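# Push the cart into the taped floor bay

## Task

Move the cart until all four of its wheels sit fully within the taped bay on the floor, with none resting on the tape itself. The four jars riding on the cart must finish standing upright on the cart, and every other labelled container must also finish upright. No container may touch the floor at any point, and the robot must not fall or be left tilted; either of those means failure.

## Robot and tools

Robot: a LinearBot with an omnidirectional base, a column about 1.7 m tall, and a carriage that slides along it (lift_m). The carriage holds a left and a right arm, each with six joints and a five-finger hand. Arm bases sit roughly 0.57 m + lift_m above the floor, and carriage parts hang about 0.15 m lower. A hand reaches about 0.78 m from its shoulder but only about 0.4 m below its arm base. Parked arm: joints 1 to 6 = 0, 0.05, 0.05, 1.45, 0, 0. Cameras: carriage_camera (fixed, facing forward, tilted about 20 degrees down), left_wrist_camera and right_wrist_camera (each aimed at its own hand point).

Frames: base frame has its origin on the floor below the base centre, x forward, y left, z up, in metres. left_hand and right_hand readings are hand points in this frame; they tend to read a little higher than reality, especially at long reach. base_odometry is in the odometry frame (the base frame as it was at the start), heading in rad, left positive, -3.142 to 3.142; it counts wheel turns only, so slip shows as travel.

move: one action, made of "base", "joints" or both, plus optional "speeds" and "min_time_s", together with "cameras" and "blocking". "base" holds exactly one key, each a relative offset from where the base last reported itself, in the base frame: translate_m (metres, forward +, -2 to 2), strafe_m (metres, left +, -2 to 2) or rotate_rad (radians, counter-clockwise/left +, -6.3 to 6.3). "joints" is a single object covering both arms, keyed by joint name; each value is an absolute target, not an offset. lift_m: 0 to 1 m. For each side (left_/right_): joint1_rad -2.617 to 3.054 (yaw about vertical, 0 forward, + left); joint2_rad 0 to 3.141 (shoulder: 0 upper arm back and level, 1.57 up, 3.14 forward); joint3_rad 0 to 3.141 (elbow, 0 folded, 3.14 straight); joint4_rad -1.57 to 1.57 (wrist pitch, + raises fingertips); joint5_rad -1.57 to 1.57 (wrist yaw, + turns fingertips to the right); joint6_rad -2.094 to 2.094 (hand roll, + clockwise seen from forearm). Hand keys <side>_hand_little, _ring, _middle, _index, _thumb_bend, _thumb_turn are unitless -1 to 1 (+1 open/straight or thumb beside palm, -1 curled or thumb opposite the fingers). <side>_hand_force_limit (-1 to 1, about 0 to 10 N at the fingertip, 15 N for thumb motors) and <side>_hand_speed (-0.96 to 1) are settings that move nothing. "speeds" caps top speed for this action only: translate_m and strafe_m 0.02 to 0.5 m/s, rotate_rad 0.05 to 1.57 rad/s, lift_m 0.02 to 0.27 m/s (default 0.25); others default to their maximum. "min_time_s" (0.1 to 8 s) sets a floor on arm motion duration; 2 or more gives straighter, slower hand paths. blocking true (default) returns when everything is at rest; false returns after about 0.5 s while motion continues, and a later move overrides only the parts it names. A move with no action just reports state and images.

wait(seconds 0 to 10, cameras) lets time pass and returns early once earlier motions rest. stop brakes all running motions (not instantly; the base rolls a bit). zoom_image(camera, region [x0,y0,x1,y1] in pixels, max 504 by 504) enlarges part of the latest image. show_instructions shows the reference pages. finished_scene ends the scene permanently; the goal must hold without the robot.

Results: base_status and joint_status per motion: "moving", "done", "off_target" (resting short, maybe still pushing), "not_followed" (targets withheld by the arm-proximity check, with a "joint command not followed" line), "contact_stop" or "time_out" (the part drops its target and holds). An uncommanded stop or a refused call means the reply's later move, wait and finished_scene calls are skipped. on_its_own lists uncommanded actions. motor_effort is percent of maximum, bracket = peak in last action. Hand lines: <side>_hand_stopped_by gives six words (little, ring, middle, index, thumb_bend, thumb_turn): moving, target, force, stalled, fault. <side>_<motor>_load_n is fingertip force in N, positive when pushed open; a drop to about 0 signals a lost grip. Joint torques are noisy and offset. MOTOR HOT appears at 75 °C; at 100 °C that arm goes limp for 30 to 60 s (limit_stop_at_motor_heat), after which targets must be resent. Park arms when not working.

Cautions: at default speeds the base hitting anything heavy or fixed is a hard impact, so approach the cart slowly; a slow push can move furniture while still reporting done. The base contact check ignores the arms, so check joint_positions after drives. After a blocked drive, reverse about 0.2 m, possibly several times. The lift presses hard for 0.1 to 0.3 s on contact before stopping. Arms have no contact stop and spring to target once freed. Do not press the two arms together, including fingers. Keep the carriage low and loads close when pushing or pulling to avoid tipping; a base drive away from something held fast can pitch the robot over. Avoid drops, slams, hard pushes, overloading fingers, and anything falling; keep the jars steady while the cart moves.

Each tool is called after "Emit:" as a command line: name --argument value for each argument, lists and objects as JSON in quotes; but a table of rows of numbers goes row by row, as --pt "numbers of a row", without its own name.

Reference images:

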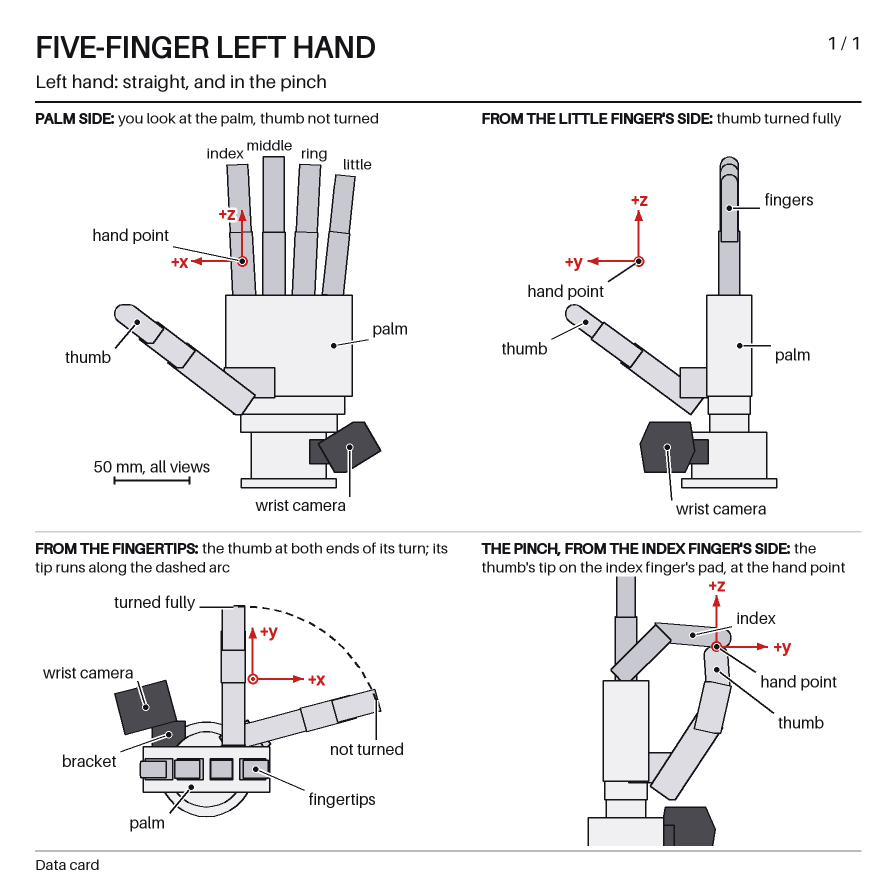

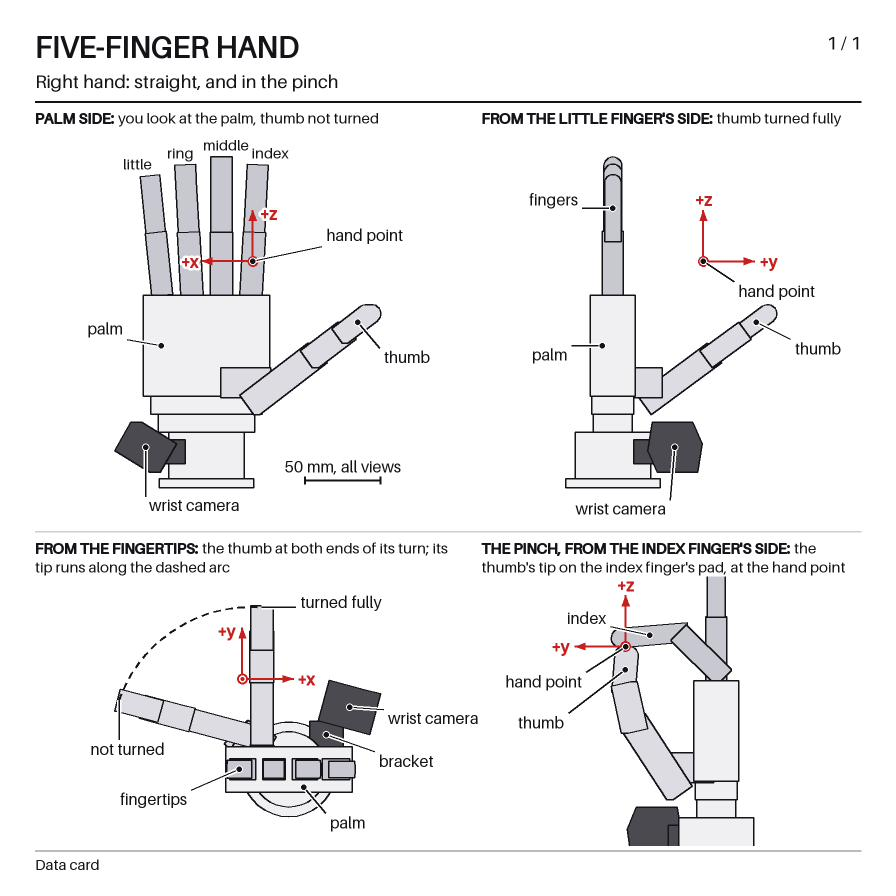

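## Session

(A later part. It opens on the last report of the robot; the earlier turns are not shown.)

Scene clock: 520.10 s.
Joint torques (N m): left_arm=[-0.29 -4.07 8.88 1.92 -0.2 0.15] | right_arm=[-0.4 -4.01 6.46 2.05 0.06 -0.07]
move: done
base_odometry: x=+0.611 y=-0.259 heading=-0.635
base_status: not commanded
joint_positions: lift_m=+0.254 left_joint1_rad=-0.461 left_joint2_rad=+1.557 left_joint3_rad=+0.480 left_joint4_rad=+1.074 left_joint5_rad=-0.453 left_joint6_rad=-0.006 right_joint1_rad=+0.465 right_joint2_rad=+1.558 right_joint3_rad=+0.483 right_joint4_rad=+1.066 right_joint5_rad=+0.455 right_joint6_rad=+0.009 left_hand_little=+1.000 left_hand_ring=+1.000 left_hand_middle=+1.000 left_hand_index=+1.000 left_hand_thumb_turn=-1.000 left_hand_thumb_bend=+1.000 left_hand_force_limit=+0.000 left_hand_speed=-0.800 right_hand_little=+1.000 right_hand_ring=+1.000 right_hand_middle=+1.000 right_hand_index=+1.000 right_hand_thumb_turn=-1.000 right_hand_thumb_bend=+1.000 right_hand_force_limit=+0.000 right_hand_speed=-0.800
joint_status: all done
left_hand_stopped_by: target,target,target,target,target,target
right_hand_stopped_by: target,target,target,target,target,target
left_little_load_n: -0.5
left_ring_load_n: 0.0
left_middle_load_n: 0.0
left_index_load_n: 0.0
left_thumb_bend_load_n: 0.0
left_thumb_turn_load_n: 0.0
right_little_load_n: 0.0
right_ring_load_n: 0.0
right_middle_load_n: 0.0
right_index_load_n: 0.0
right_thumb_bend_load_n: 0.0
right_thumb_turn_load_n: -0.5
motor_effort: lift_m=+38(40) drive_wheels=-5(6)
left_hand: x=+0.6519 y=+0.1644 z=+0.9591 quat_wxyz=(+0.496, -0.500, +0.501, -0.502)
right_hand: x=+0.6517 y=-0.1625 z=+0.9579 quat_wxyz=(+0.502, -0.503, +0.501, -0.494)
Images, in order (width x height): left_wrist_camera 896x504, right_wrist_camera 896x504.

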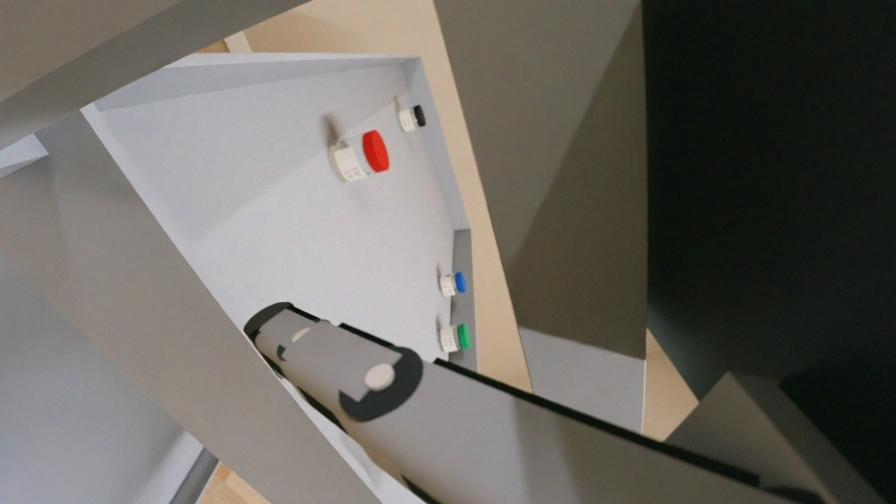

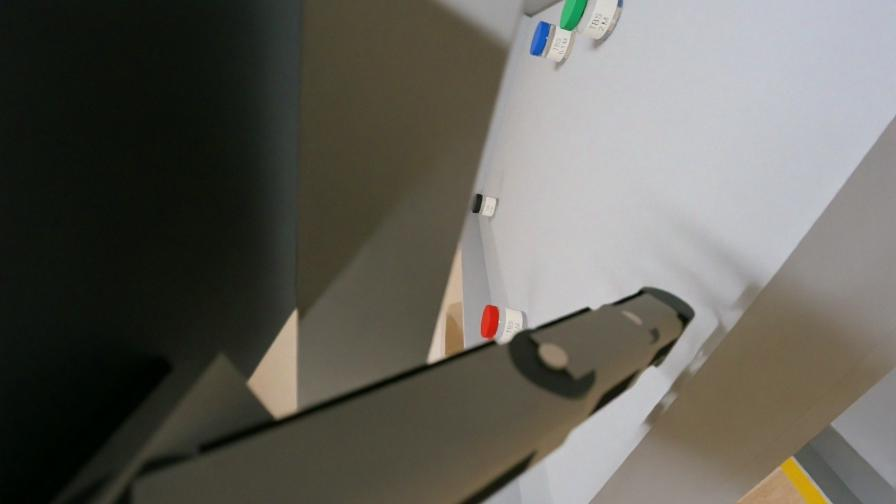

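Good. Close.

Emit:
move --joints '{"left_hand_index": -1, "left_hand_middle": -1, "left_hand_ring": -1, "left_hand_little": -1, "right_hand_index": -1, "right_hand_middle": -1, "right_hand_ring": -1, "right_hand_little": -1}' --cameras '[]'

Emit:
move --joints '{"left_hand_thumb_bend": -1, "right_hand_thumb_bend": -1, "left_hand_index": -0.98, "left_hand_middle": -0.98, "left_hand_ring": -0.98, "left_hand_little": -0.98}' --cameras '["all"]'

Scene clock: 532.00 s.
Joint torques (N m): left_arm=[-0.32 -3.99 8.87 2.08 -0.2 0.29] | right_arm=[-0.4 -4.63 6.31 2.3 0.08 -0.11]
move: off_target
base_odometry: x=+0.611 y=-0.259 heading=-0.635
base_status: not commanded
joint_positions: lift_m=+0.254 left_joint1_rad=-0.461 left_joint2_rad=+1.557 left_joint3_rad=+0.480 left_joint4_rad=+1.054 left_joint5_rad=-0.454 left_joint6_rad=-0.020 right_joint1_rad=+0.465 right_joint2_rad=+1.566 right_joint3_rad=+0.483 right_joint4_rad=+1.042 right_joint5_rad=+0.455 right_joint6_rad=+0.013 left_hand_little=-0.958 left_hand_ring=-0.922 left_hand_middle=-0.921 left_hand_index=-0.921 left_hand_thumb_turn=-1.000 left_hand_thumb_bend=+1.000 left_hand_force_limit=+0.000 left_hand_speed=-0.800 right_hand_little=-0.999 right_hand_ring=-0.999 right_hand_middle=-0.999 right_hand_index=-1.000 right_hand_thumb_turn=-1.000 right_hand_thumb_bend=+1.000 right_hand_force_limit=+0.000 right_hand_speed=-0.800
joint_status: left_hand_little off_target (ended at -0.958, target -1.000); left_hand_ring off_target (ended at -0.922, target -1.000); left_hand_middle off_target (ended at -0.921, target -1.000); left_hand_index off_target (ended at -0.921, target -1.000); the others done
left_hand_stopped_by: force,force,force,force,target,target
right_hand_stopped_by: target,target,target,target,target,target
left_little_load_n: 7.5
left_ring_load_n: 1.0
left_middle_load_n: 2.5
left_index_load_n: 3.5
left_thumb_bend_load_n: 0.0
left_thumb_turn_load_n: 0.0
right_little_load_n: 2.0
right_ring_load_n: 3.0
right_middle_load_n: 2.0
right_index_load_n: 1.5
right_thumb_bend_load_n: 0.0
right_thumb_turn_load_n: 0.0
motor_effort: lift_m=+38(38) drive_wheels=-5(5)
left_hand: x=+0.6508 y=+0.1643 z=+0.9542 quat_wxyz=(+0.491, -0.506, +0.504, -0.499)
right_hand: x=+0.6502 y=-0.1630 z=+0.9483 quat_wxyz=(+0.492, -0.513, +0.505, -0.490)

Scene clock: 539.23 s.
Joint torques (N m): left_arm=[-0.32 -4.03 8.84 2.07 -0.2 0.29] | right_arm=[-0.4 -4.63 6.34 2.3 0.08 -0.13]
move: off_target
base_odometry: x=+0.611 y=-0.259 heading=-0.635
base_status: not commanded
joint_positions: lift_m=+0.254 left_joint1_rad=-0.461 left_joint2_rad=+1.558 left_joint3_rad=+0.480 left_joint4_rad=+1.054 left_joint5_rad=-0.454 left_joint6_rad=-0.020 right_joint1_rad=+0.465 right_joint2_rad=+1.566 right_joint3_rad=+0.483 right_joint4_rad=+1.042 right_joint5_rad=+0.455 right_joint6_rad=+0.014 left_hand_little=-0.958 left_hand_ring=-0.937 left_hand_middle=-0.936 left_hand_index=-0.936 left_hand_thumb_turn=-1.000 left_hand_thumb_bend=+0.482 left_hand_force_limit=+0.000 left_hand_speed=-0.800 right_hand_little=-0.999 right_hand_ring=-0.999 right_hand_middle=-0.999 right_hand_index=-1.000 right_hand_thumb_turn=-1.000 right_hand_thumb_bend=+0.416 right_hand_force_limit=+0.000 right_hand_speed=-0.800
joint_status: left_hand_little off_target (ended at -0.958, target -0.980); left_hand_ring off_target (ended at -0.937, target -0.980); left_hand_middle off_target (ended at -0.936, target -0.980); left_hand_index off_target (ended at -0.936, target -0.980); left_hand_thumb_bend off_target (ended at +0.482, target -1.000); right_hand_thumb_bend off_target (ended at +0.416, target -1.000)
left_hand_stopped_by: force,force,force,force,force,target
right_hand_stopped_by: target,target,target,target,force,target
left_little_load_n: 6.5
left_ring_load_n: 6.0
left_middle_load_n: 5.0
left_index_load_n: 7.0
left_thumb_bend_load_n: 7.5
left_thumb_turn_load_n: 2.0
right_little_load_n: 2.0
right_ring_load_n: 2.5
right_middle_load_n: 2.0
right_index_load_n: 1.0
right_thumb_bend_load_n: 7.5
right_thumb_turn_load_n: 1.0
motor_effort: lift_m=+38(38) drive_wheels=-5(5)
left_hand: x=+0.6508 y=+0.1643 z=+0.9538 quat_wxyz=(+0.491, -0.506, +0.505, -0.498)
right_hand: x=+0.6502 y=-0.1629 z=+0.9483 quat_wxyz=(+0.492, -0.513, +0.506, -0.489)
pictures: carriage_camera, left_wrist_camera, right_wrist_camera
Images, in order (width x height): carriage_camera 896x504, left_wrist_camera 896x504, right_wrist_camera 896x504.

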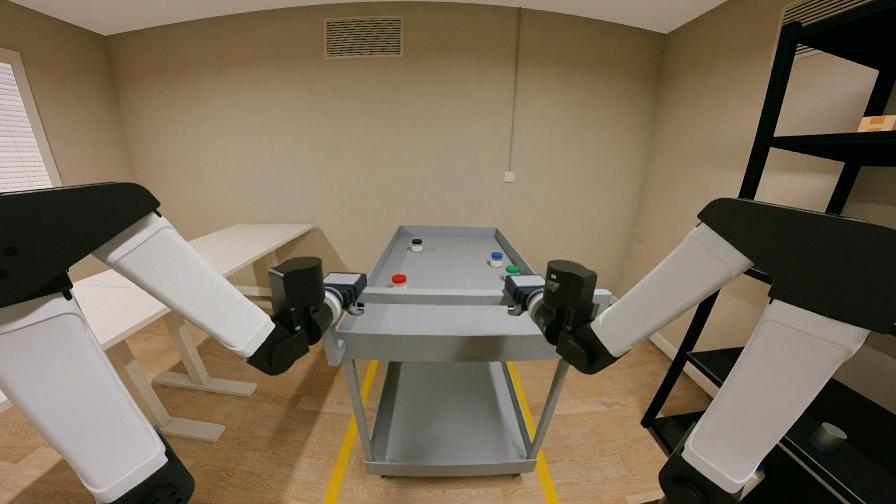

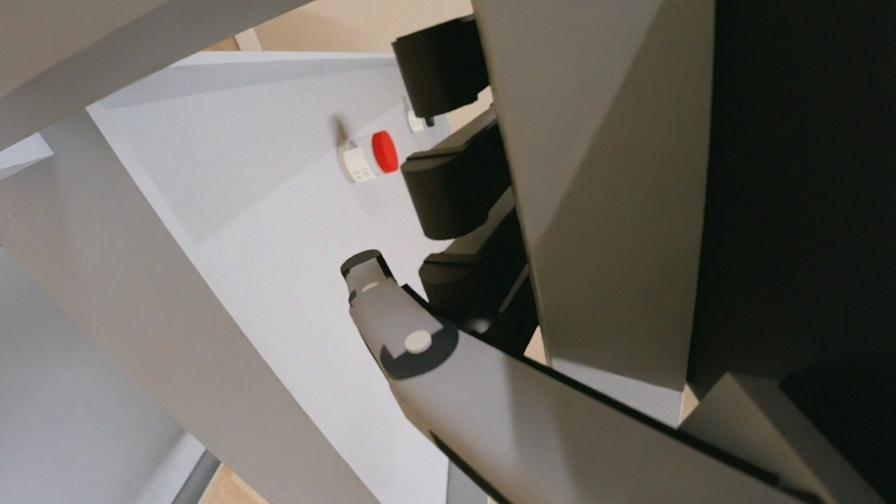

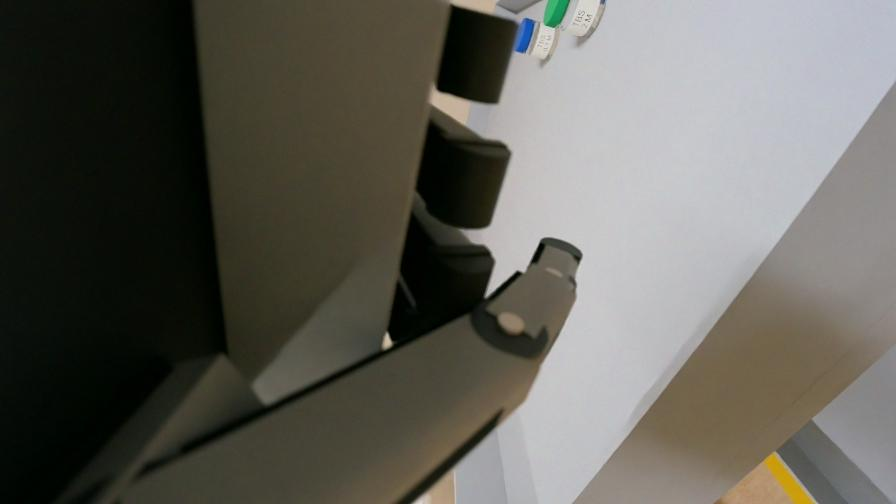

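Emit:
move --base '{"translate_m": -0.175}' --speeds '{"translate_m": 0.05}' --cameras '["all"]'

Emit:
zoom_image --camera "carriage_camera" --region '[300, 300, 600, 504]'

Scene clock: 547.23 s.
Joint torques (N m): left_arm=[-0.32 -4.22 8.64 2.07 -0.08 0.28] | right_arm=[-0.18 -4.86 6.12 2.34 0.09 -0.17]
move: done
base_odometry: x=+0.470 y=-0.154 heading=-0.635
base_status: done
joint_positions: lift_m=+0.254 left_joint1_rad=-0.461 left_joint2_rad=+1.560 left_joint3_rad=+0.481 left_joint4_rad=+1.053 left_joint5_rad=-0.466 left_joint6_rad=-0.019 right_joint1_rad=+0.463 right_joint2_rad=+1.569 right_joint3_rad=+0.486 right_joint4_rad=+1.039 right_joint5_rad=+0.455 right_joint6_rad=+0.018 left_hand_little=-0.958 left_hand_ring=-0.938 left_hand_middle=-0.936 left_hand_index=-0.936 left_hand_thumb_turn=-1.000 left_hand_thumb_bend=+0.482 left_hand_force_limit=+0.000 left_hand_speed=-0.800 right_hand_little=-0.999 right_hand_ring=-0.999 right_hand_middle=-0.999 right_hand_index=-1.000 right_hand_thumb_turn=-1.000 right_hand_thumb_bend=+0.416 right_hand_force_limit=+0.000 right_hand_speed=-0.800
joint_status: not commanded
left_hand_stopped_by: force,force,force,force,force,target
right_hand_stopped_by: target,target,target,target,force,target
left_little_load_n: 1.5
left_ring_load_n: 0.5
left_middle_load_n: 3.5
left_index_load_n: 1.5
left_thumb_bend_load_n: 7.0
left_thumb_turn_load_n: 1.5
right_little_load_n: 1.0
right_ring_load_n: 1.5
right_middle_load_n: 2.0
right_index_load_n: 0.0
right_thumb_bend_load_n: 7.5
right_thumb_turn_load_n: 1.0
motor_effort: lift_m=+38(38) drive_wheels=-3(18)
left_hand: x=+0.6515 y=+0.1664 z=+0.9533 quat_wxyz=(+0.494, -0.509, +0.503, -0.495)
right_hand: x=+0.6511 y=-0.1635 z=+0.9478 quat_wxyz=(+0.491, -0.512, +0.508, -0.489)
pictures: carriage_camera, left_wrist_camera, right_wrist_camera
Images, in order (width x height): carriage_camera 896x504, left_wrist_camera 896x504, right_wrist_camera 896x504.

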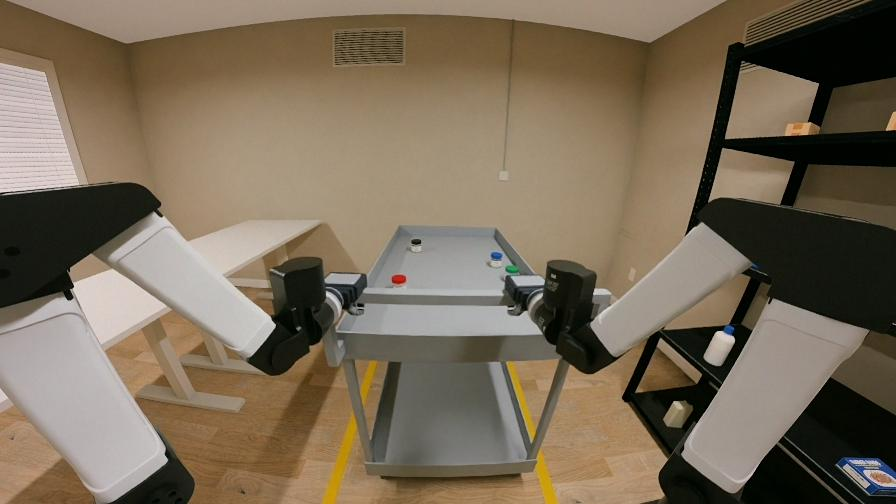

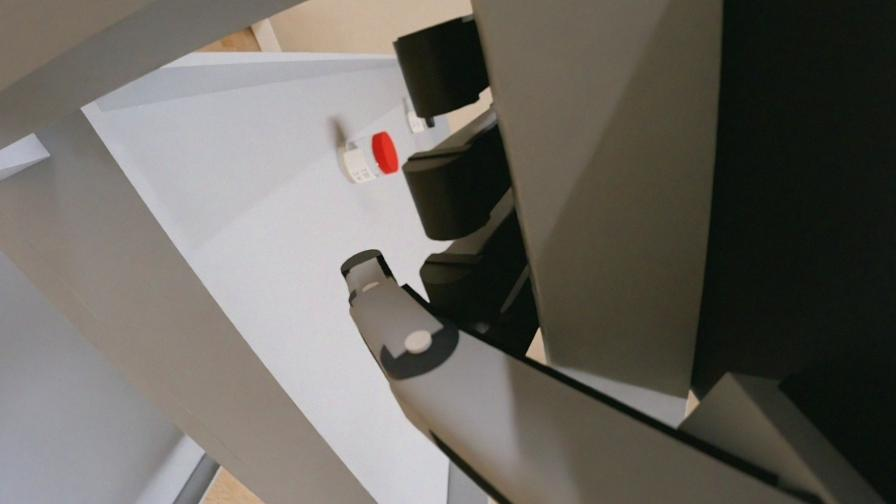

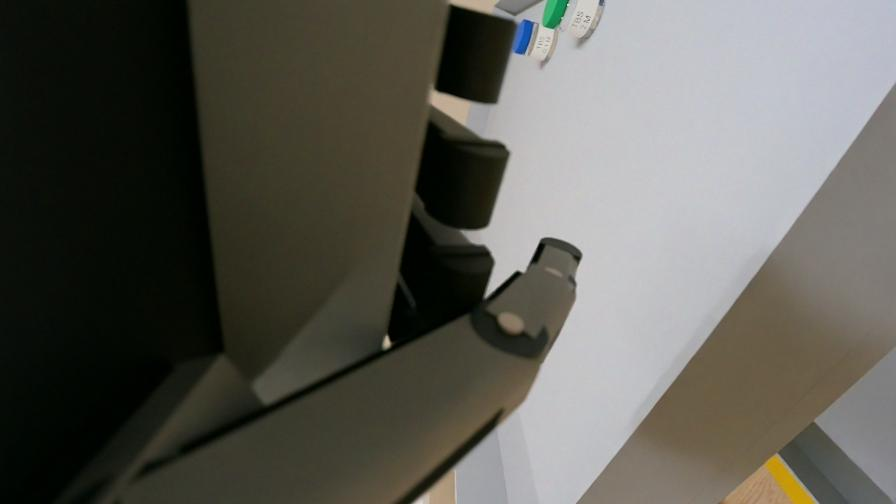

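Scaled by 1.680 from the camera's image (finer frame: 1280x720).

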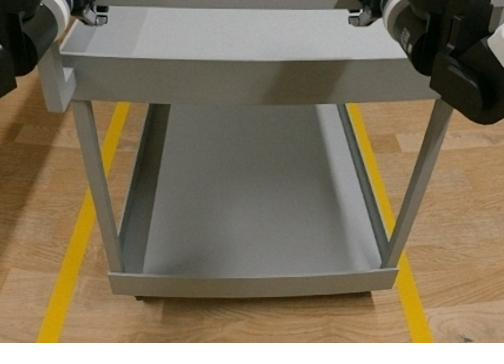

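Emit:
move --joints '{"left_hand_thumb_bend": 1, "right_hand_thumb_bend": 1, "left_hand_speed": -0.5, "right_hand_speed": -0.5}' --cameras '[]'

Emit:
move --joints '{"left_hand_index": 1, "left_hand_middle": 1, "left_hand_ring": 1, "left_hand_little": 1, "right_hand_index": 1, "right_hand_middle": 1, "right_hand_ring": 1, "right_hand_little": 1}' --cameras '["left_wrist_camera", "right_wrist_camera"]'

Emit:
move --base '{"translate_m": -0.068}' --speeds '{"translate_m": 0.05}' --cameras '["left_wrist_camera", "right_wrist_camera"]'

Scene clock: 556.13 s.
Joint torques (N m): left_arm=[-0.32 -4.27 8.65 2.07 -0.08 0.28] | right_arm=[-0.2 -4.88 6.11 2.34 0.08 -0.17]
move: done
base_odometry: x=+0.470 y=-0.154 heading=-0.635
base_status: not commanded
joint_positions: lift_m=+0.254 left_joint1_rad=-0.461 left_joint2_rad=+1.560 left_joint3_rad=+0.481 left_joint4_rad=+1.053 left_joint5_rad=-0.466 left_joint6_rad=-0.019 right_joint1_rad=+0.463 right_joint2_rad=+1.569 right_joint3_rad=+0.486 right_joint4_rad=+1.039 right_joint5_rad=+0.455 right_joint6_rad=+0.018 left_hand_little=-0.958 left_hand_ring=-0.938 left_hand_middle=-0.937 left_hand_index=-0.936 left_hand_thumb_turn=-1.000 left_hand_thumb_bend=+1.000 left_hand_force_limit=+0.000 left_hand_speed=-0.500 right_hand_little=-0.999 right_hand_ring=-0.999 right_hand_middle=-0.999 right_hand_index=-1.000 right_hand_thumb_turn=-1.000 right_hand_thumb_bend=+1.000 right_hand_force_limit=+0.000 right_hand_speed=-0.500
joint_status: all done
left_hand_stopped_by: force,force,force,force,target,target
right_hand_stopped_by: target,target,target,target,target,target
left_little_load_n: 2.0
left_ring_load_n: 0.5
left_middle_load_n: 0.5
left_index_load_n: 1.5
left_thumb_bend_load_n: 0.0
left_thumb_turn_load_n: 0.0
right_little_load_n: 0.5
right_ring_load_n: 1.5
right_middle_load_n: 0.5
right_index_load_n: 0.5
right_thumb_bend_load_n: 0.0
right_thumb_turn_load_n: 0.0
motor_effort: lift_m=+38(38) drive_wheels=-3(3)
left_hand: x=+0.6515 y=+0.1664 z=+0.9533 quat_wxyz=(+0.494, -0.509, +0.503, -0.495)
right_hand: x=+0.6511 y=-0.1635 z=+0.9478 quat_wxyz=(+0.491, -0.512, +0.508, -0.489)

Scene clock: 558.07 s.
Joint torques (N m): left_arm=[-0.31 -4.29 8.69 2.04 -0.08 0.15] | right_arm=[-0.18 -4.88 6.12 2.18 0.07 -0.07]
move: done
base_odometry: x=+0.470 y=-0.154 heading=-0.635
base_status: not commanded
joint_positions: lift_m=+0.254 left_joint1_rad=-0.461 left_joint2_rad=+1.560 left_joint3_rad=+0.481 left_joint4_rad=+1.058 left_joint5_rad=-0.466 left_joint6_rad=-0.007 right_joint1_rad=+0.463 right_joint2_rad=+1.569 right_joint3_rad=+0.486 right_joint4_rad=+1.055 right_joint5_rad=+0.455 right_joint6_rad=+0.009 left_hand_little=+1.000 left_hand_ring=+1.000 left_hand_middle=+1.000 left_hand_index=+1.000 left_hand_thumb_turn=-1.000 left_hand_thumb_bend=+1.000 left_hand_force_limit=+0.000 left_hand_speed=-0.500 right_hand_little=+1.000 right_hand_ring=+1.000 right_hand_middle=+1.000 right_hand_index=+1.000 right_hand_thumb_turn=-1.000 right_hand_thumb_bend=+1.000 right_hand_force_limit=+0.000 right_hand_speed=-0.500
joint_status: all done
left_hand_stopped_by: target,target,target,target,target,target
right_hand_stopped_by: target,target,target,target,target,target
left_little_load_n: 0.0
left_ring_load_n: 0.0
left_middle_load_n: -0.5
left_index_load_n: 0.0
left_thumb_bend_load_n: 0.0
left_thumb_turn_load_n: 0.0
right_little_load_n: 0.0
right_ring_load_n: 0.0
right_middle_load_n: 0.0
right_index_load_n: 0.0
right_thumb_bend_load_n: 0.0
right_thumb_turn_load_n: 0.0
motor_effort: lift_m=+38(38) drive_wheels=-2(3)
left_hand: x=+0.6518 y=+0.1670 z=+0.9542 quat_wxyz=(+0.497, -0.505, +0.504, -0.493)
right_hand: x=+0.6521 y=-0.1635 z=+0.9517 quat_wxyz=(+0.494, -0.509, +0.504, -0.493)
Images, in order (width x height): left_wrist_camera 896x504, right_wrist_camera 896x504.

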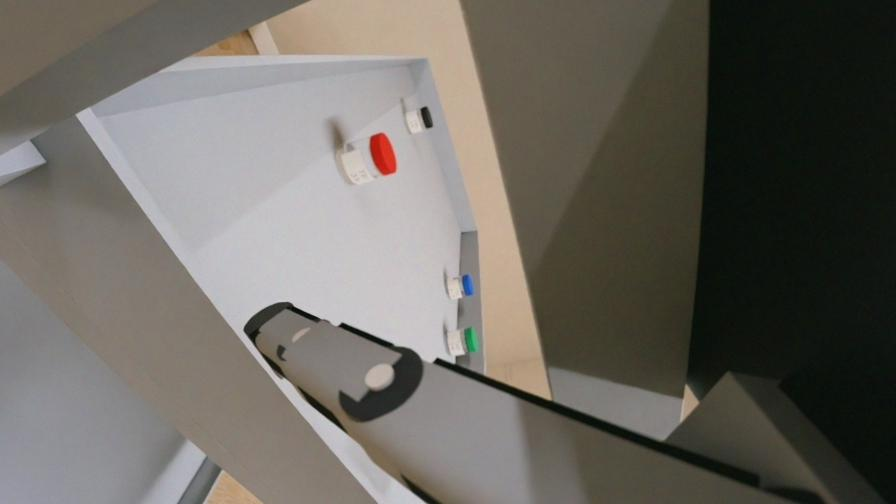

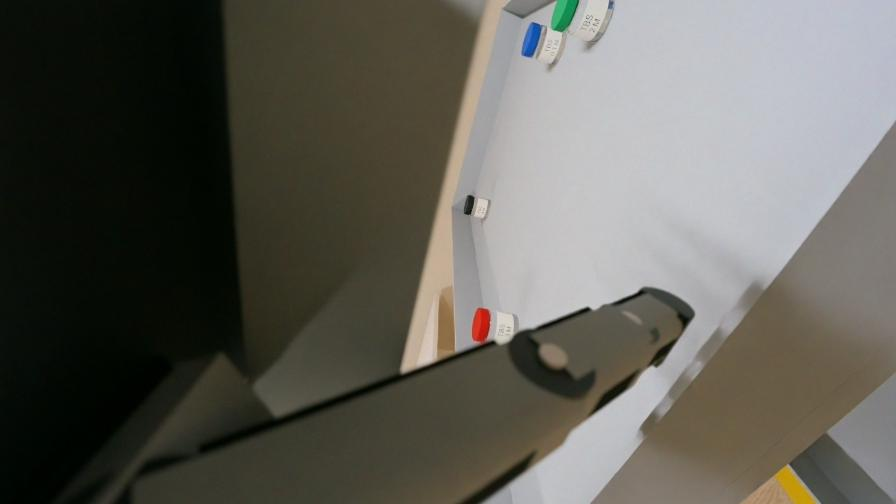

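Scene clock: 559.93 s.
Joint torques (N m): left_arm=[-0.31 -4.33 8.73 2.01 -0.08 0.15] | right_arm=[-0.21 -4.88 6.12 2.15 0.07 -0.07]
move: done
base_odometry: x=+0.416 y=-0.114 heading=-0.635
base_status: done
joint_positions: lift_m=+0.254 left_joint1_rad=-0.461 left_joint2_rad=+1.560 left_joint3_rad=+0.481 left_joint4_rad=+1.060 left_joint5_rad=-0.466 left_joint6_rad=-0.007 right_joint1_rad=+0.463 right_joint2_rad=+1.569 right_joint3_rad=+0.486 right_joint4_rad=+1.057 right_joint5_rad=+0.455 right_joint6_rad=+0.009 left_hand_little=+1.000 left_hand_ring=+1.000 left_hand_middle=+1.000 left_hand_index=+1.000 left_hand_thumb_turn=-1.000 left_hand_thumb_bend=+1.000 left_hand_force_limit=+0.000 left_hand_speed=-0.500 right_hand_little=+1.000 right_hand_ring=+1.000 right_hand_middle=+1.000 right_hand_index=+1.000 right_hand_thumb_turn=-1.000 right_hand_thumb_bend=+1.000 right_hand_force_limit=+0.000 right_hand_speed=-0.500
joint_status: not commanded
left_hand_stopped_by: target,target,target,target,target,target
right_hand_stopped_by: target,target,target,target,target,target
left_little_load_n: 0.0
left_ring_load_n: 0.0
left_middle_load_n: -0.5
left_index_load_n: 0.0
left_thumb_bend_load_n: 0.0
left_thumb_turn_load_n: 0.0
right_little_load_n: 0.0
right_ring_load_n: 0.0
right_middle_load_n: 0.0
right_index_load_n: 0.0
right_thumb_bend_load_n: 0.0
right_thumb_turn_load_n: 0.0
motor_effort: lift_m=+38(38) drive_wheels=-2(12)
left_hand: x=+0.6519 y=+0.1669 z=+0.9548 quat_wxyz=(+0.497, -0.505, +0.503, -0.494)
right_hand: x=+0.6521 y=-0.1633 z=+0.9523 quat_wxyz=(+0.495, -0.508, +0.503, -0.493)
Images, in order (width x height): left_wrist_camera 896x504, right_wrist_camera 896x504.

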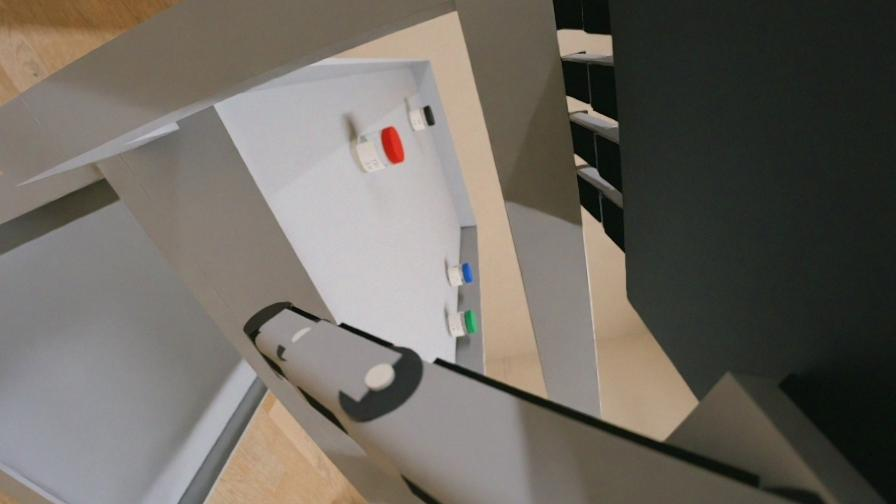

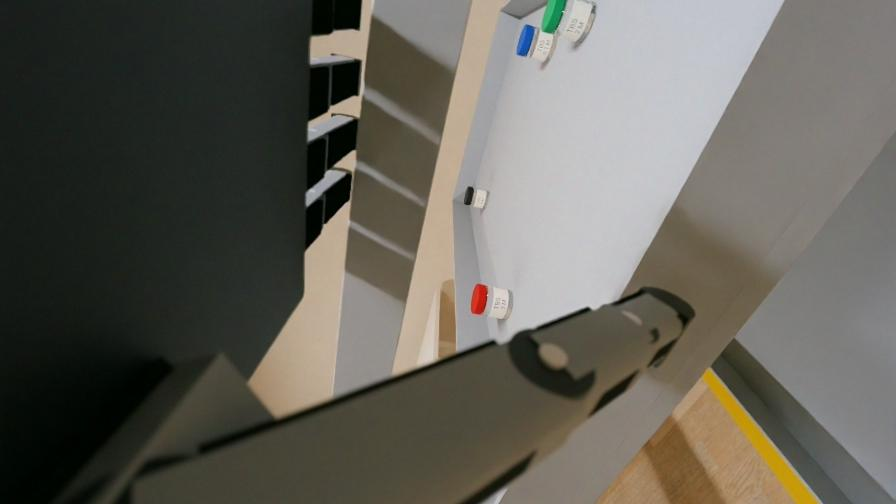

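Emit:
move --base '{"translate_m": -0.015}' --speeds '{"translate_m": 0.05}' --cameras '[]'

Emit:
move --joints '{"lift_m": 0.42}' --speeds '{"lift_m": 0.08}' --cameras '["left_wrist_camera", "right_wrist_camera"]'

Emit:
move --base '{"translate_m": -0.5}' --speeds '{"translate_m": 0.25}'

Emit:
move --joints '{"left_joint1_rad": 0, "left_joint2_rad": 0.05, "left_joint3_rad": 0.05, "left_joint4_rad": 1.45, "left_joint5_rad": 0, "left_joint6_rad": 0, "right_joint1_rad": 0, "right_joint2_rad": 0.05, "right_joint3_rad": 0.05, "right_joint4_rad": 1.45, "right_joint5_rad": 0, "right_joint6_rad": 0, "lift_m": 0.1}' --min_time_s 3 --cameras '["carriage_camera"]'

Emit:
zoom_image --camera "carriage_camera" --region '[340, 220, 560, 440]'

Scene clock: 569.73 s.
Joint torques (N m): left_arm=[-0.29 -4.18 8.68 2.02 -0.06 0.15] | right_arm=[-0.27 -4.88 6.04 2.15 0.06 -0.07]
move: done
base_odometry: x=+0.404 y=-0.105 heading=-0.635
base_status: done
joint_positions: lift_m=+0.254 left_joint1_rad=-0.461 left_joint2_rad=+1.560 left_joint3_rad=+0.481 left_joint4_rad=+1.061 left_joint5_rad=-0.466 left_joint6_rad=-0.007 right_joint1_rad=+0.464 right_joint2_rad=+1.569 right_joint3_rad=+0.486 right_joint4_rad=+1.059 right_joint5_rad=+0.456 right_joint6_rad=+0.009 left_hand_little=+1.000 left_hand_ring=+1.000 left_hand_middle=+1.000 left_hand_index=+1.000 left_hand_thumb_turn=-1.000 left_hand_thumb_bend=+1.000 left_hand_force_limit=+0.000 left_hand_speed=-0.500 right_hand_little=+1.000 right_hand_ring=+1.000 right_hand_middle=+1.000 right_hand_index=+1.000 right_hand_thumb_turn=-1.000 right_hand_thumb_bend=+1.000 right_hand_force_limit=+0.000 right_hand_speed=-0.500
joint_status: not commanded
left_hand_stopped_by: target,target,target,target,target,target
right_hand_stopped_by: target,target,target,target,target,target
left_little_load_n: 0.0
left_ring_load_n: 0.0
left_middle_load_n: 0.0
left_index_load_n: 0.0
left_thumb_bend_load_n: 0.0
left_thumb_turn_load_n: 0.0
right_little_load_n: 0.0
right_ring_load_n: 0.0
right_middle_load_n: 0.0
right_index_load_n: 0.0
right_thumb_bend_load_n: 0.0
right_thumb_turn_load_n: 0.0
motor_effort: lift_m=+38(38) drive_wheels=-2(14)
left_hand: x=+0.6520 y=+0.1669 z=+0.9551 quat_wxyz=(+0.497, -0.505, +0.503, -0.495)
right_hand: x=+0.6522 y=-0.1632 z=+0.9527 quat_wxyz=(+0.496, -0.508, +0.503, -0.493)

Scene clock: 572.20 s.
Joint torques (N m): left_arm=[-0.34 -4.37 8.49 1.96 -0.08 0.15] | right_arm=[-0.24 -4.92 6.04 2.08 0.06 -0.07]
move: done
base_odometry: x=+0.404 y=-0.105 heading=-0.635
base_status: not commanded
joint_positions: lift_m=+0.420 left_joint1_rad=-0.461 left_joint2_rad=+1.561 left_joint3_rad=+0.482 left_joint4_rad=+1.067 left_joint5_rad=-0.466 left_joint6_rad=-0.007 right_joint1_rad=+0.464 right_joint2_rad=+1.569 right_joint3_rad=+0.486 right_joint4_rad=+1.065 right_joint5_rad=+0.456 right_joint6_rad=+0.009 left_hand_little=+1.000 left_hand_ring=+1.000 left_hand_middle=+1.000 left_hand_index=+1.000 left_hand_thumb_turn=-1.000 left_hand_thumb_bend=+1.000 left_hand_force_limit=+0.000 left_hand_speed=-0.500 right_hand_little=+1.000 right_hand_ring=+1.000 right_hand_middle=+1.000 right_hand_index=+1.000 right_hand_thumb_turn=-1.000 right_hand_thumb_bend=+1.000 right_hand_force_limit=+0.000 right_hand_speed=-0.500
joint_status: all done
left_hand_stopped_by: target,target,target,target,target,target
right_hand_stopped_by: target,target,target,target,target,target
left_little_load_n: 0.0
left_ring_load_n: 0.0
left_middle_load_n: 0.0
left_index_load_n: 0.0
left_thumb_bend_load_n: 0.0
left_thumb_turn_load_n: 0.0
right_little_load_n: 0.0
right_ring_load_n: 0.0
right_middle_load_n: 0.0
right_index_load_n: 0.0
right_thumb_bend_load_n: 0.0
right_thumb_turn_load_n: 0.0
motor_effort: lift_m=+41(51) drive_wheels=-1(2)
left_hand: x=+0.6525 y=+0.1666 z=+1.1225 quat_wxyz=(+0.498, -0.504, +0.501, -0.497)
right_hand: x=+0.6526 y=-0.1630 z=+1.1201 quat_wxyz=(+0.498, -0.506, +0.502, -0.494)
Images, in order (width x height): left_wrist_camera 896x504, right_wrist_camera 896x504.

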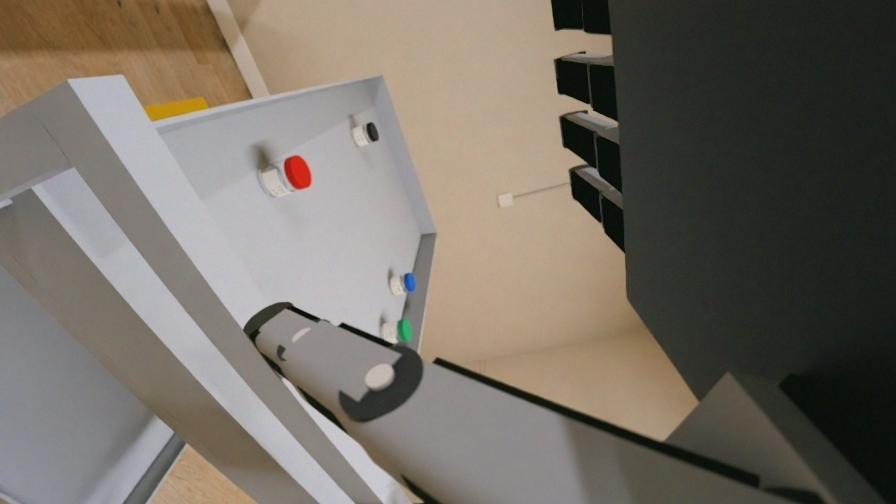

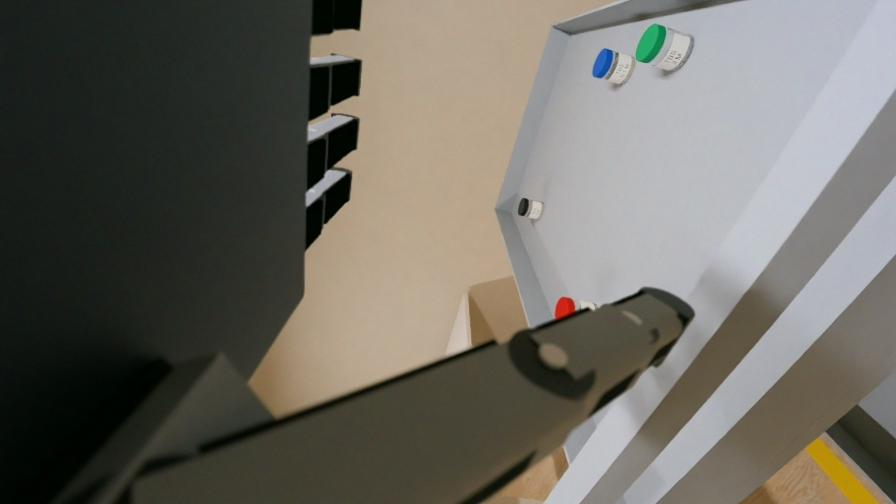

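Scene clock: 575.60 s.
Joint torques (N m): left_arm=[-0.31 -4.37 8.62 1.96 -0.07 0.16] | right_arm=[-0.28 -4.86 6.04 2.06 0.05 -0.07]
move: done
base_odometry: x=+0.001 y=+0.192 heading=-0.635
base_status: done
joint_positions: lift_m=+0.420 left_joint1_rad=-0.461 left_joint2_rad=+1.561 left_joint3_rad=+0.482 left_joint4_rad=+1.067 left_joint5_rad=-0.466 left_joint6_rad=-0.007 right_joint1_rad=+0.464 right_joint2_rad=+1.569 right_joint3_rad=+0.486 right_joint4_rad=+1.065 right_joint5_rad=+0.457 right_joint6_rad=+0.009 left_hand_little=+1.000 left_hand_ring=+1.000 left_hand_middle=+1.000 left_hand_index=+1.000 left_hand_thumb_turn=-1.000 left_hand_thumb_bend=+1.000 left_hand_force_limit=+0.000 left_hand_speed=-0.500 right_hand_little=+1.000 right_hand_ring=+1.000 right_hand_middle=+1.000 right_hand_index=+1.000 right_hand_thumb_turn=-1.000 right_hand_thumb_bend=+1.000 right_hand_force_limit=+0.000 right_hand_speed=-0.500
joint_status: not commanded
left_hand_stopped_by: target,target,target,target,target,target
right_hand_stopped_by: target,target,target,target,target,target
left_little_load_n: 0.0
left_ring_load_n: -0.5
left_middle_load_n: 0.0
left_index_load_n: 0.0
left_thumb_bend_load_n: 0.0
left_thumb_turn_load_n: 0.0
right_little_load_n: 0.0
right_ring_load_n: 0.0
right_middle_load_n: 0.0
right_index_load_n: 0.0
right_thumb_bend_load_n: 0.0
right_thumb_turn_load_n: 0.0
motor_effort: lift_m=+41(41) drive_wheels=-2(14)
left_hand: x=+0.6525 y=+0.1666 z=+1.1225 quat_wxyz=(+0.498, -0.504, +0.501, -0.497)
right_hand: x=+0.6527 y=-0.1632 z=+1.1202 quat_wxyz=(+0.498, -0.505, +0.503, -0.494)
pictures: none

Scene clock: 578.90 s.
Joint torques (N m): left_arm=[0.7 2.24 5.2 -0.03 0.11 0.15] | right_arm=[-0.99 2.73 4 0.08 -0.27 -0.06]
move: done
base_odometry: x=+0.001 y=+0.192 heading=-0.635
base_status: not commanded
joint_positions: lift_m=+0.100 left_joint1_rad=-0.006 left_joint2_rad=+0.063 left_joint3_rad=+0.063 left_joint4_rad=+1.437 left_joint5_rad=-0.015 left_joint6_rad=-0.007 right_joint1_rad=+0.005 right_joint2_rad=+0.062 right_joint3_rad=+0.056 right_joint4_rad=+1.439 right_joint5_rad=+0.016 right_joint6_rad=+0.009 left_hand_little=+1.000 left_hand_ring=+1.000 left_hand_middle=+1.000 left_hand_index=+1.000 left_hand_thumb_turn=-1.000 left_hand_thumb_bend=+1.000 left_hand_force_limit=+0.000 left_hand_speed=-0.500 right_hand_little=+1.000 right_hand_ring=+1.000 right_hand_middle=+1.000 right_hand_index=+1.000 right_hand_thumb_turn=-1.000 right_hand_thumb_bend=+1.000 right_hand_force_limit=+0.000 right_hand_speed=-0.500
joint_status: all done
left_hand_stopped_by: target,target,target,target,target,target
right_hand_stopped_by: target,target,target,target,target,target
left_little_load_n: 0.0
left_ring_load_n: 0.0
left_middle_load_n: 0.0
left_index_load_n: 0.0
left_thumb_bend_load_n: 0.0
left_thumb_turn_load_n: 0.0
right_little_load_n: 0.0
right_ring_load_n: 0.0
right_middle_load_n: 0.0
right_index_load_n: 0.0
right_thumb_bend_load_n: 0.0
right_thumb_turn_load_n: 0.0
motor_effort: lift_m=+40(42) drive_wheels=+0(2)
left_hand: x=+0.3226 y=+0.2833 z=+1.1239 quat_wxyz=(+0.701, -0.053, +0.042, -0.710)
right_hand: x=+0.3239 y=-0.2833 z=+1.1220 quat_wxyz=(+0.710, -0.043, +0.054, -0.701)
Images, in order (width x height): carriage_camera 896x504.

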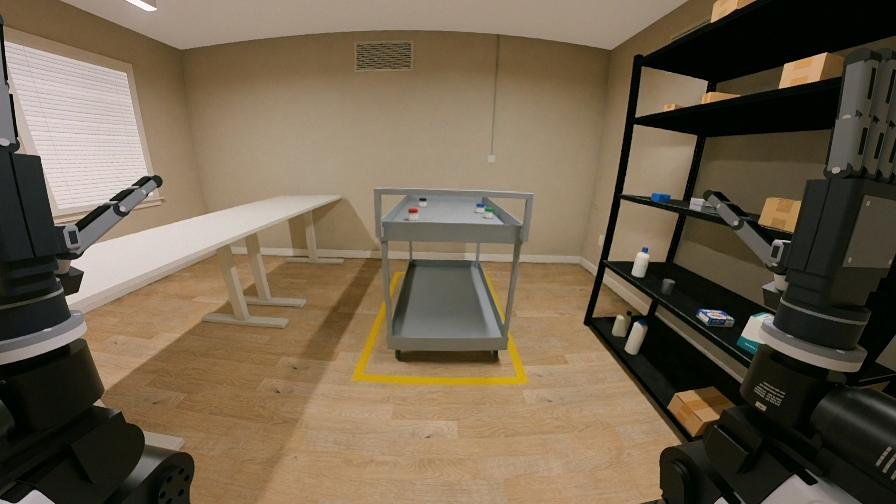

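Scaled by 2.291 from the camera's image (finer frame: 1280x720).

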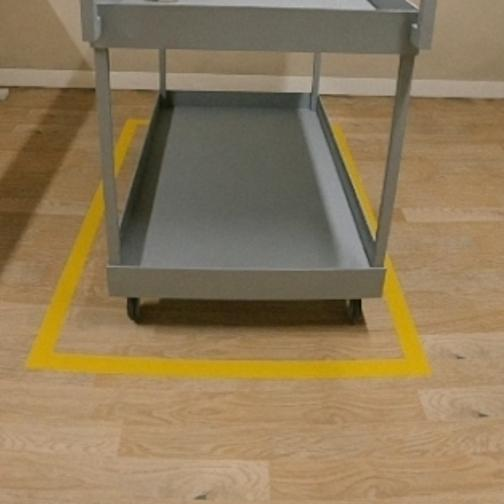

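Emit:
move --base '{"strafe_m": -0.75}' --speeds '{"strafe_m": 0.3}'

Emit:
move --base '{"rotate_rad": 0.5}'

Emit:
move --base '{"translate_m": 0.3}' --joints '{"lift_m": 0.3}' --speeds '{"translate_m": 0.3}' --cameras '["carriage_camera"]'

Emit:
zoom_image --camera "carriage_camera" --region '[300, 200, 600, 504]'

Scene clock: 590.23 s.
Joint torques (N m): left_arm=[0.7 2.26 5.3 -0.02 0.06 0.15] | right_arm=[-1.4 3.59 5.15 -0.25 1.09 -0.8]
move: done
base_odometry: x=-0.444 y=-0.412 heading=-0.635
base_status: done
joint_positions: lift_m=+0.100 left_joint1_rad=-0.006 left_joint2_rad=+0.063 left_joint3_rad=+0.062 left_joint4_rad=+1.437 left_joint5_rad=-0.010 left_joint6_rad=-0.007 right_joint1_rad=+0.010 right_joint2_rad=+0.052 right_joint3_rad=+0.042 right_joint4_rad=+1.464 right_joint5_rad=-0.093 right_joint6_rad=+0.077 left_hand_little=+1.000 left_hand_ring=+1.000 left_hand_middle=+1.000 left_hand_index=+1.000 left_hand_thumb_turn=-1.000 left_hand_thumb_bend=+1.000 left_hand_force_limit=+0.000 left_hand_speed=-0.500 right_hand_little=+1.000 right_hand_ring=+1.000 right_hand_middle=+1.000 right_hand_index=+1.000 right_hand_thumb_turn=-1.000 right_hand_thumb_bend=+1.000 right_hand_force_limit=+0.000 right_hand_speed=-0.500
joint_status: not commanded
left_hand_stopped_by: target,target,target,target,target,target
right_hand_stopped_by: target,target,target,target,target,target
left_little_load_n: 0.0
left_ring_load_n: 0.0
left_middle_load_n: 0.0
left_index_load_n: 0.0
left_thumb_bend_load_n: 0.0
left_thumb_turn_load_n: 0.0
right_little_load_n: 0.0
right_ring_load_n: 0.0
right_middle_load_n: 0.0
right_index_load_n: 0.0
right_thumb_bend_load_n: 0.0
right_thumb_turn_load_n: 0.5
motor_effort: lift_m=+40(40) drive_wheels=+4(14)
left_hand: x=+0.3226 y=+0.2824 z=+1.1236 quat_wxyz=(+0.701, -0.051, +0.044, -0.710)
right_hand: x=+0.3154 y=-0.2580 z=+1.1160 quat_wxyz=(+0.737, -0.074, +0.011, -0.672)
pictures: none

Scene clock: 592.13 s.
Joint torques (N m): left_arm=[0.72 2.19 5.27 -0.09 0.06 0.14] | right_arm=[-1.01 3.59 5.22 -0.15 0.09 -0.07]
move: done
base_odometry: x=-0.444 y=-0.412 heading=-0.135
base_status: done
joint_positions: lift_m=+0.100 left_joint1_rad=-0.006 left_joint2_rad=+0.063 left_joint3_rad=+0.061 left_joint4_rad=+1.442 left_joint5_rad=-0.010 left_joint6_rad=-0.007 right_joint1_rad=+0.005 right_joint2_rad=+0.052 right_joint3_rad=+0.042 right_joint4_rad=+1.456 right_joint5_rad=-0.013 right_joint6_rad=+0.009 left_hand_little=+1.000 left_hand_ring=+1.000 left_hand_middle=+1.000 left_hand_index=+1.000 left_hand_thumb_turn=-1.000 left_hand_thumb_bend=+1.000 left_hand_force_limit=+0.000 left_hand_speed=-0.500 right_hand_little=+1.000 right_hand_ring=+1.000 right_hand_middle=+1.000 right_hand_index=+1.000 right_hand_thumb_turn=-1.000 right_hand_thumb_bend=+1.000 right_hand_force_limit=+0.000 right_hand_speed=-0.500
joint_status: not commanded
left_hand_stopped_by: target,target,target,target,target,target
right_hand_stopped_by: target,target,target,target,target,target
left_little_load_n: 0.0
left_ring_load_n: 0.0
left_middle_load_n: 0.0
left_index_load_n: 0.0
left_thumb_bend_load_n: 0.0
left_thumb_turn_load_n: 0.0
right_little_load_n: 0.0
right_ring_load_n: 0.0
right_middle_load_n: 0.0
right_index_load_n: 0.0
right_thumb_bend_load_n: 0.0
right_thumb_turn_load_n: 0.0
motor_effort: lift_m=+40(40) drive_wheels=+7(16)
left_hand: x=+0.3217 y=+0.2822 z=+1.1237 quat_wxyz=(+0.701, -0.049, +0.043, -0.710)
right_hand: x=+0.3204 y=-0.2776 z=+1.1187 quat_wxyz=(+0.711, -0.049, +0.039, -0.700)
pictures: none

Scene clock: 594.70 s.
Joint torques (N m): left_arm=[0.68 2.52 5.76 -0.11 0.05 0.16] | right_arm=[-0.99 3.52 5.19 -0.08 0.09 -0.07]
move: done
base_odometry: x=-0.147 y=-0.452 heading=-0.134
base_status: done
joint_positions: lift_m=+0.300 left_joint1_rad=-0.006 left_joint2_rad=+0.058 left_joint3_rad=+0.056 left_joint4_rad=+1.445 left_joint5_rad=-0.010 left_joint6_rad=-0.007 right_joint1_rad=+0.005 right_joint2_rad=+0.052 right_joint3_rad=+0.043 right_joint4_rad=+1.451 right_joint5_rad=-0.013 right_joint6_rad=+0.009 left_hand_little=+1.000 left_hand_ring=+1.000 left_hand_middle=+1.000 left_hand_index=+1.000 left_hand_thumb_turn=-1.000 left_hand_thumb_bend=+1.000 left_hand_force_limit=+0.000 left_hand_speed=-0.500 right_hand_little=+1.000 right_hand_ring=+1.000 right_hand_middle=+1.000 right_hand_index=+1.000 right_hand_thumb_turn=-1.000 right_hand_thumb_bend=+1.000 right_hand_force_limit=+0.000 right_hand_speed=-0.500
joint_status: all done
left_hand_stopped_by: target,target,target,target,target,target
right_hand_stopped_by: target,target,target,target,target,target
left_little_load_n: 0.0
left_ring_load_n: 0.0
left_middle_load_n: 0.0
left_index_load_n: 0.0
left_thumb_bend_load_n: 0.0
left_thumb_turn_load_n: 0.0
right_little_load_n: 0.0
right_ring_load_n: 0.0
right_middle_load_n: 0.0
right_index_load_n: 0.0
right_thumb_bend_load_n: 0.0
right_thumb_turn_load_n: 0.0
motor_effort: lift_m=+41(57) drive_wheels=-9(24)
left_hand: x=+0.3211 y=+0.2822 z=+1.3225 quat_wxyz=(+0.701, -0.049, +0.042, -0.710)
right_hand: x=+0.3215 y=-0.2777 z=+1.3183 quat_wxyz=(+0.711, -0.050, +0.041, -0.700)
Images, in order (width x height): carriage_camera 896x504.

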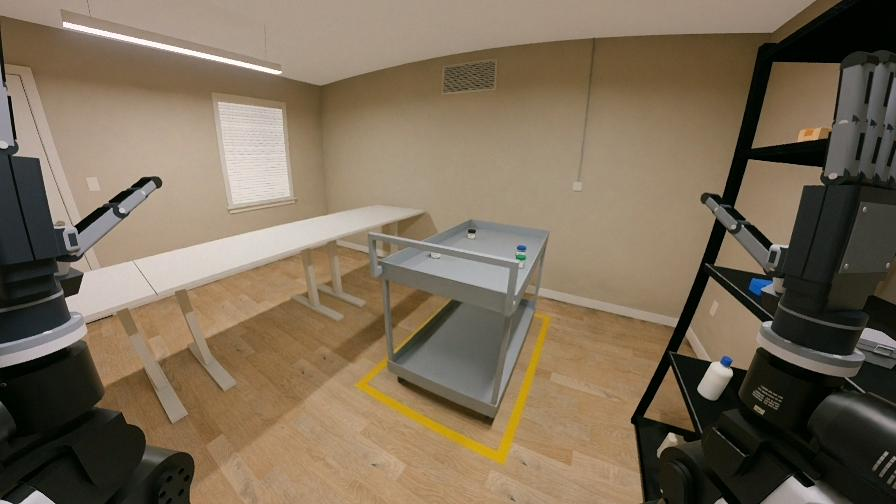

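Scaled by 1.658 from the camera's image (finer frame: 1280x720).

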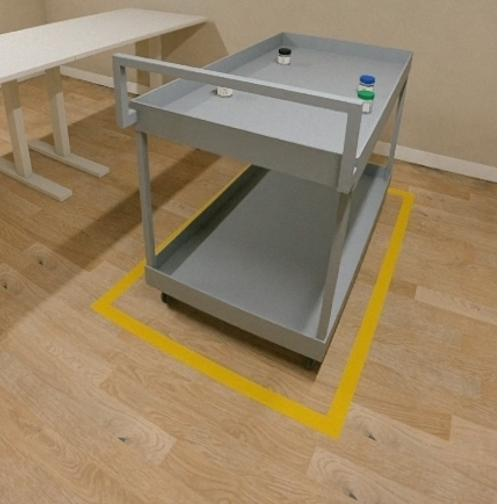

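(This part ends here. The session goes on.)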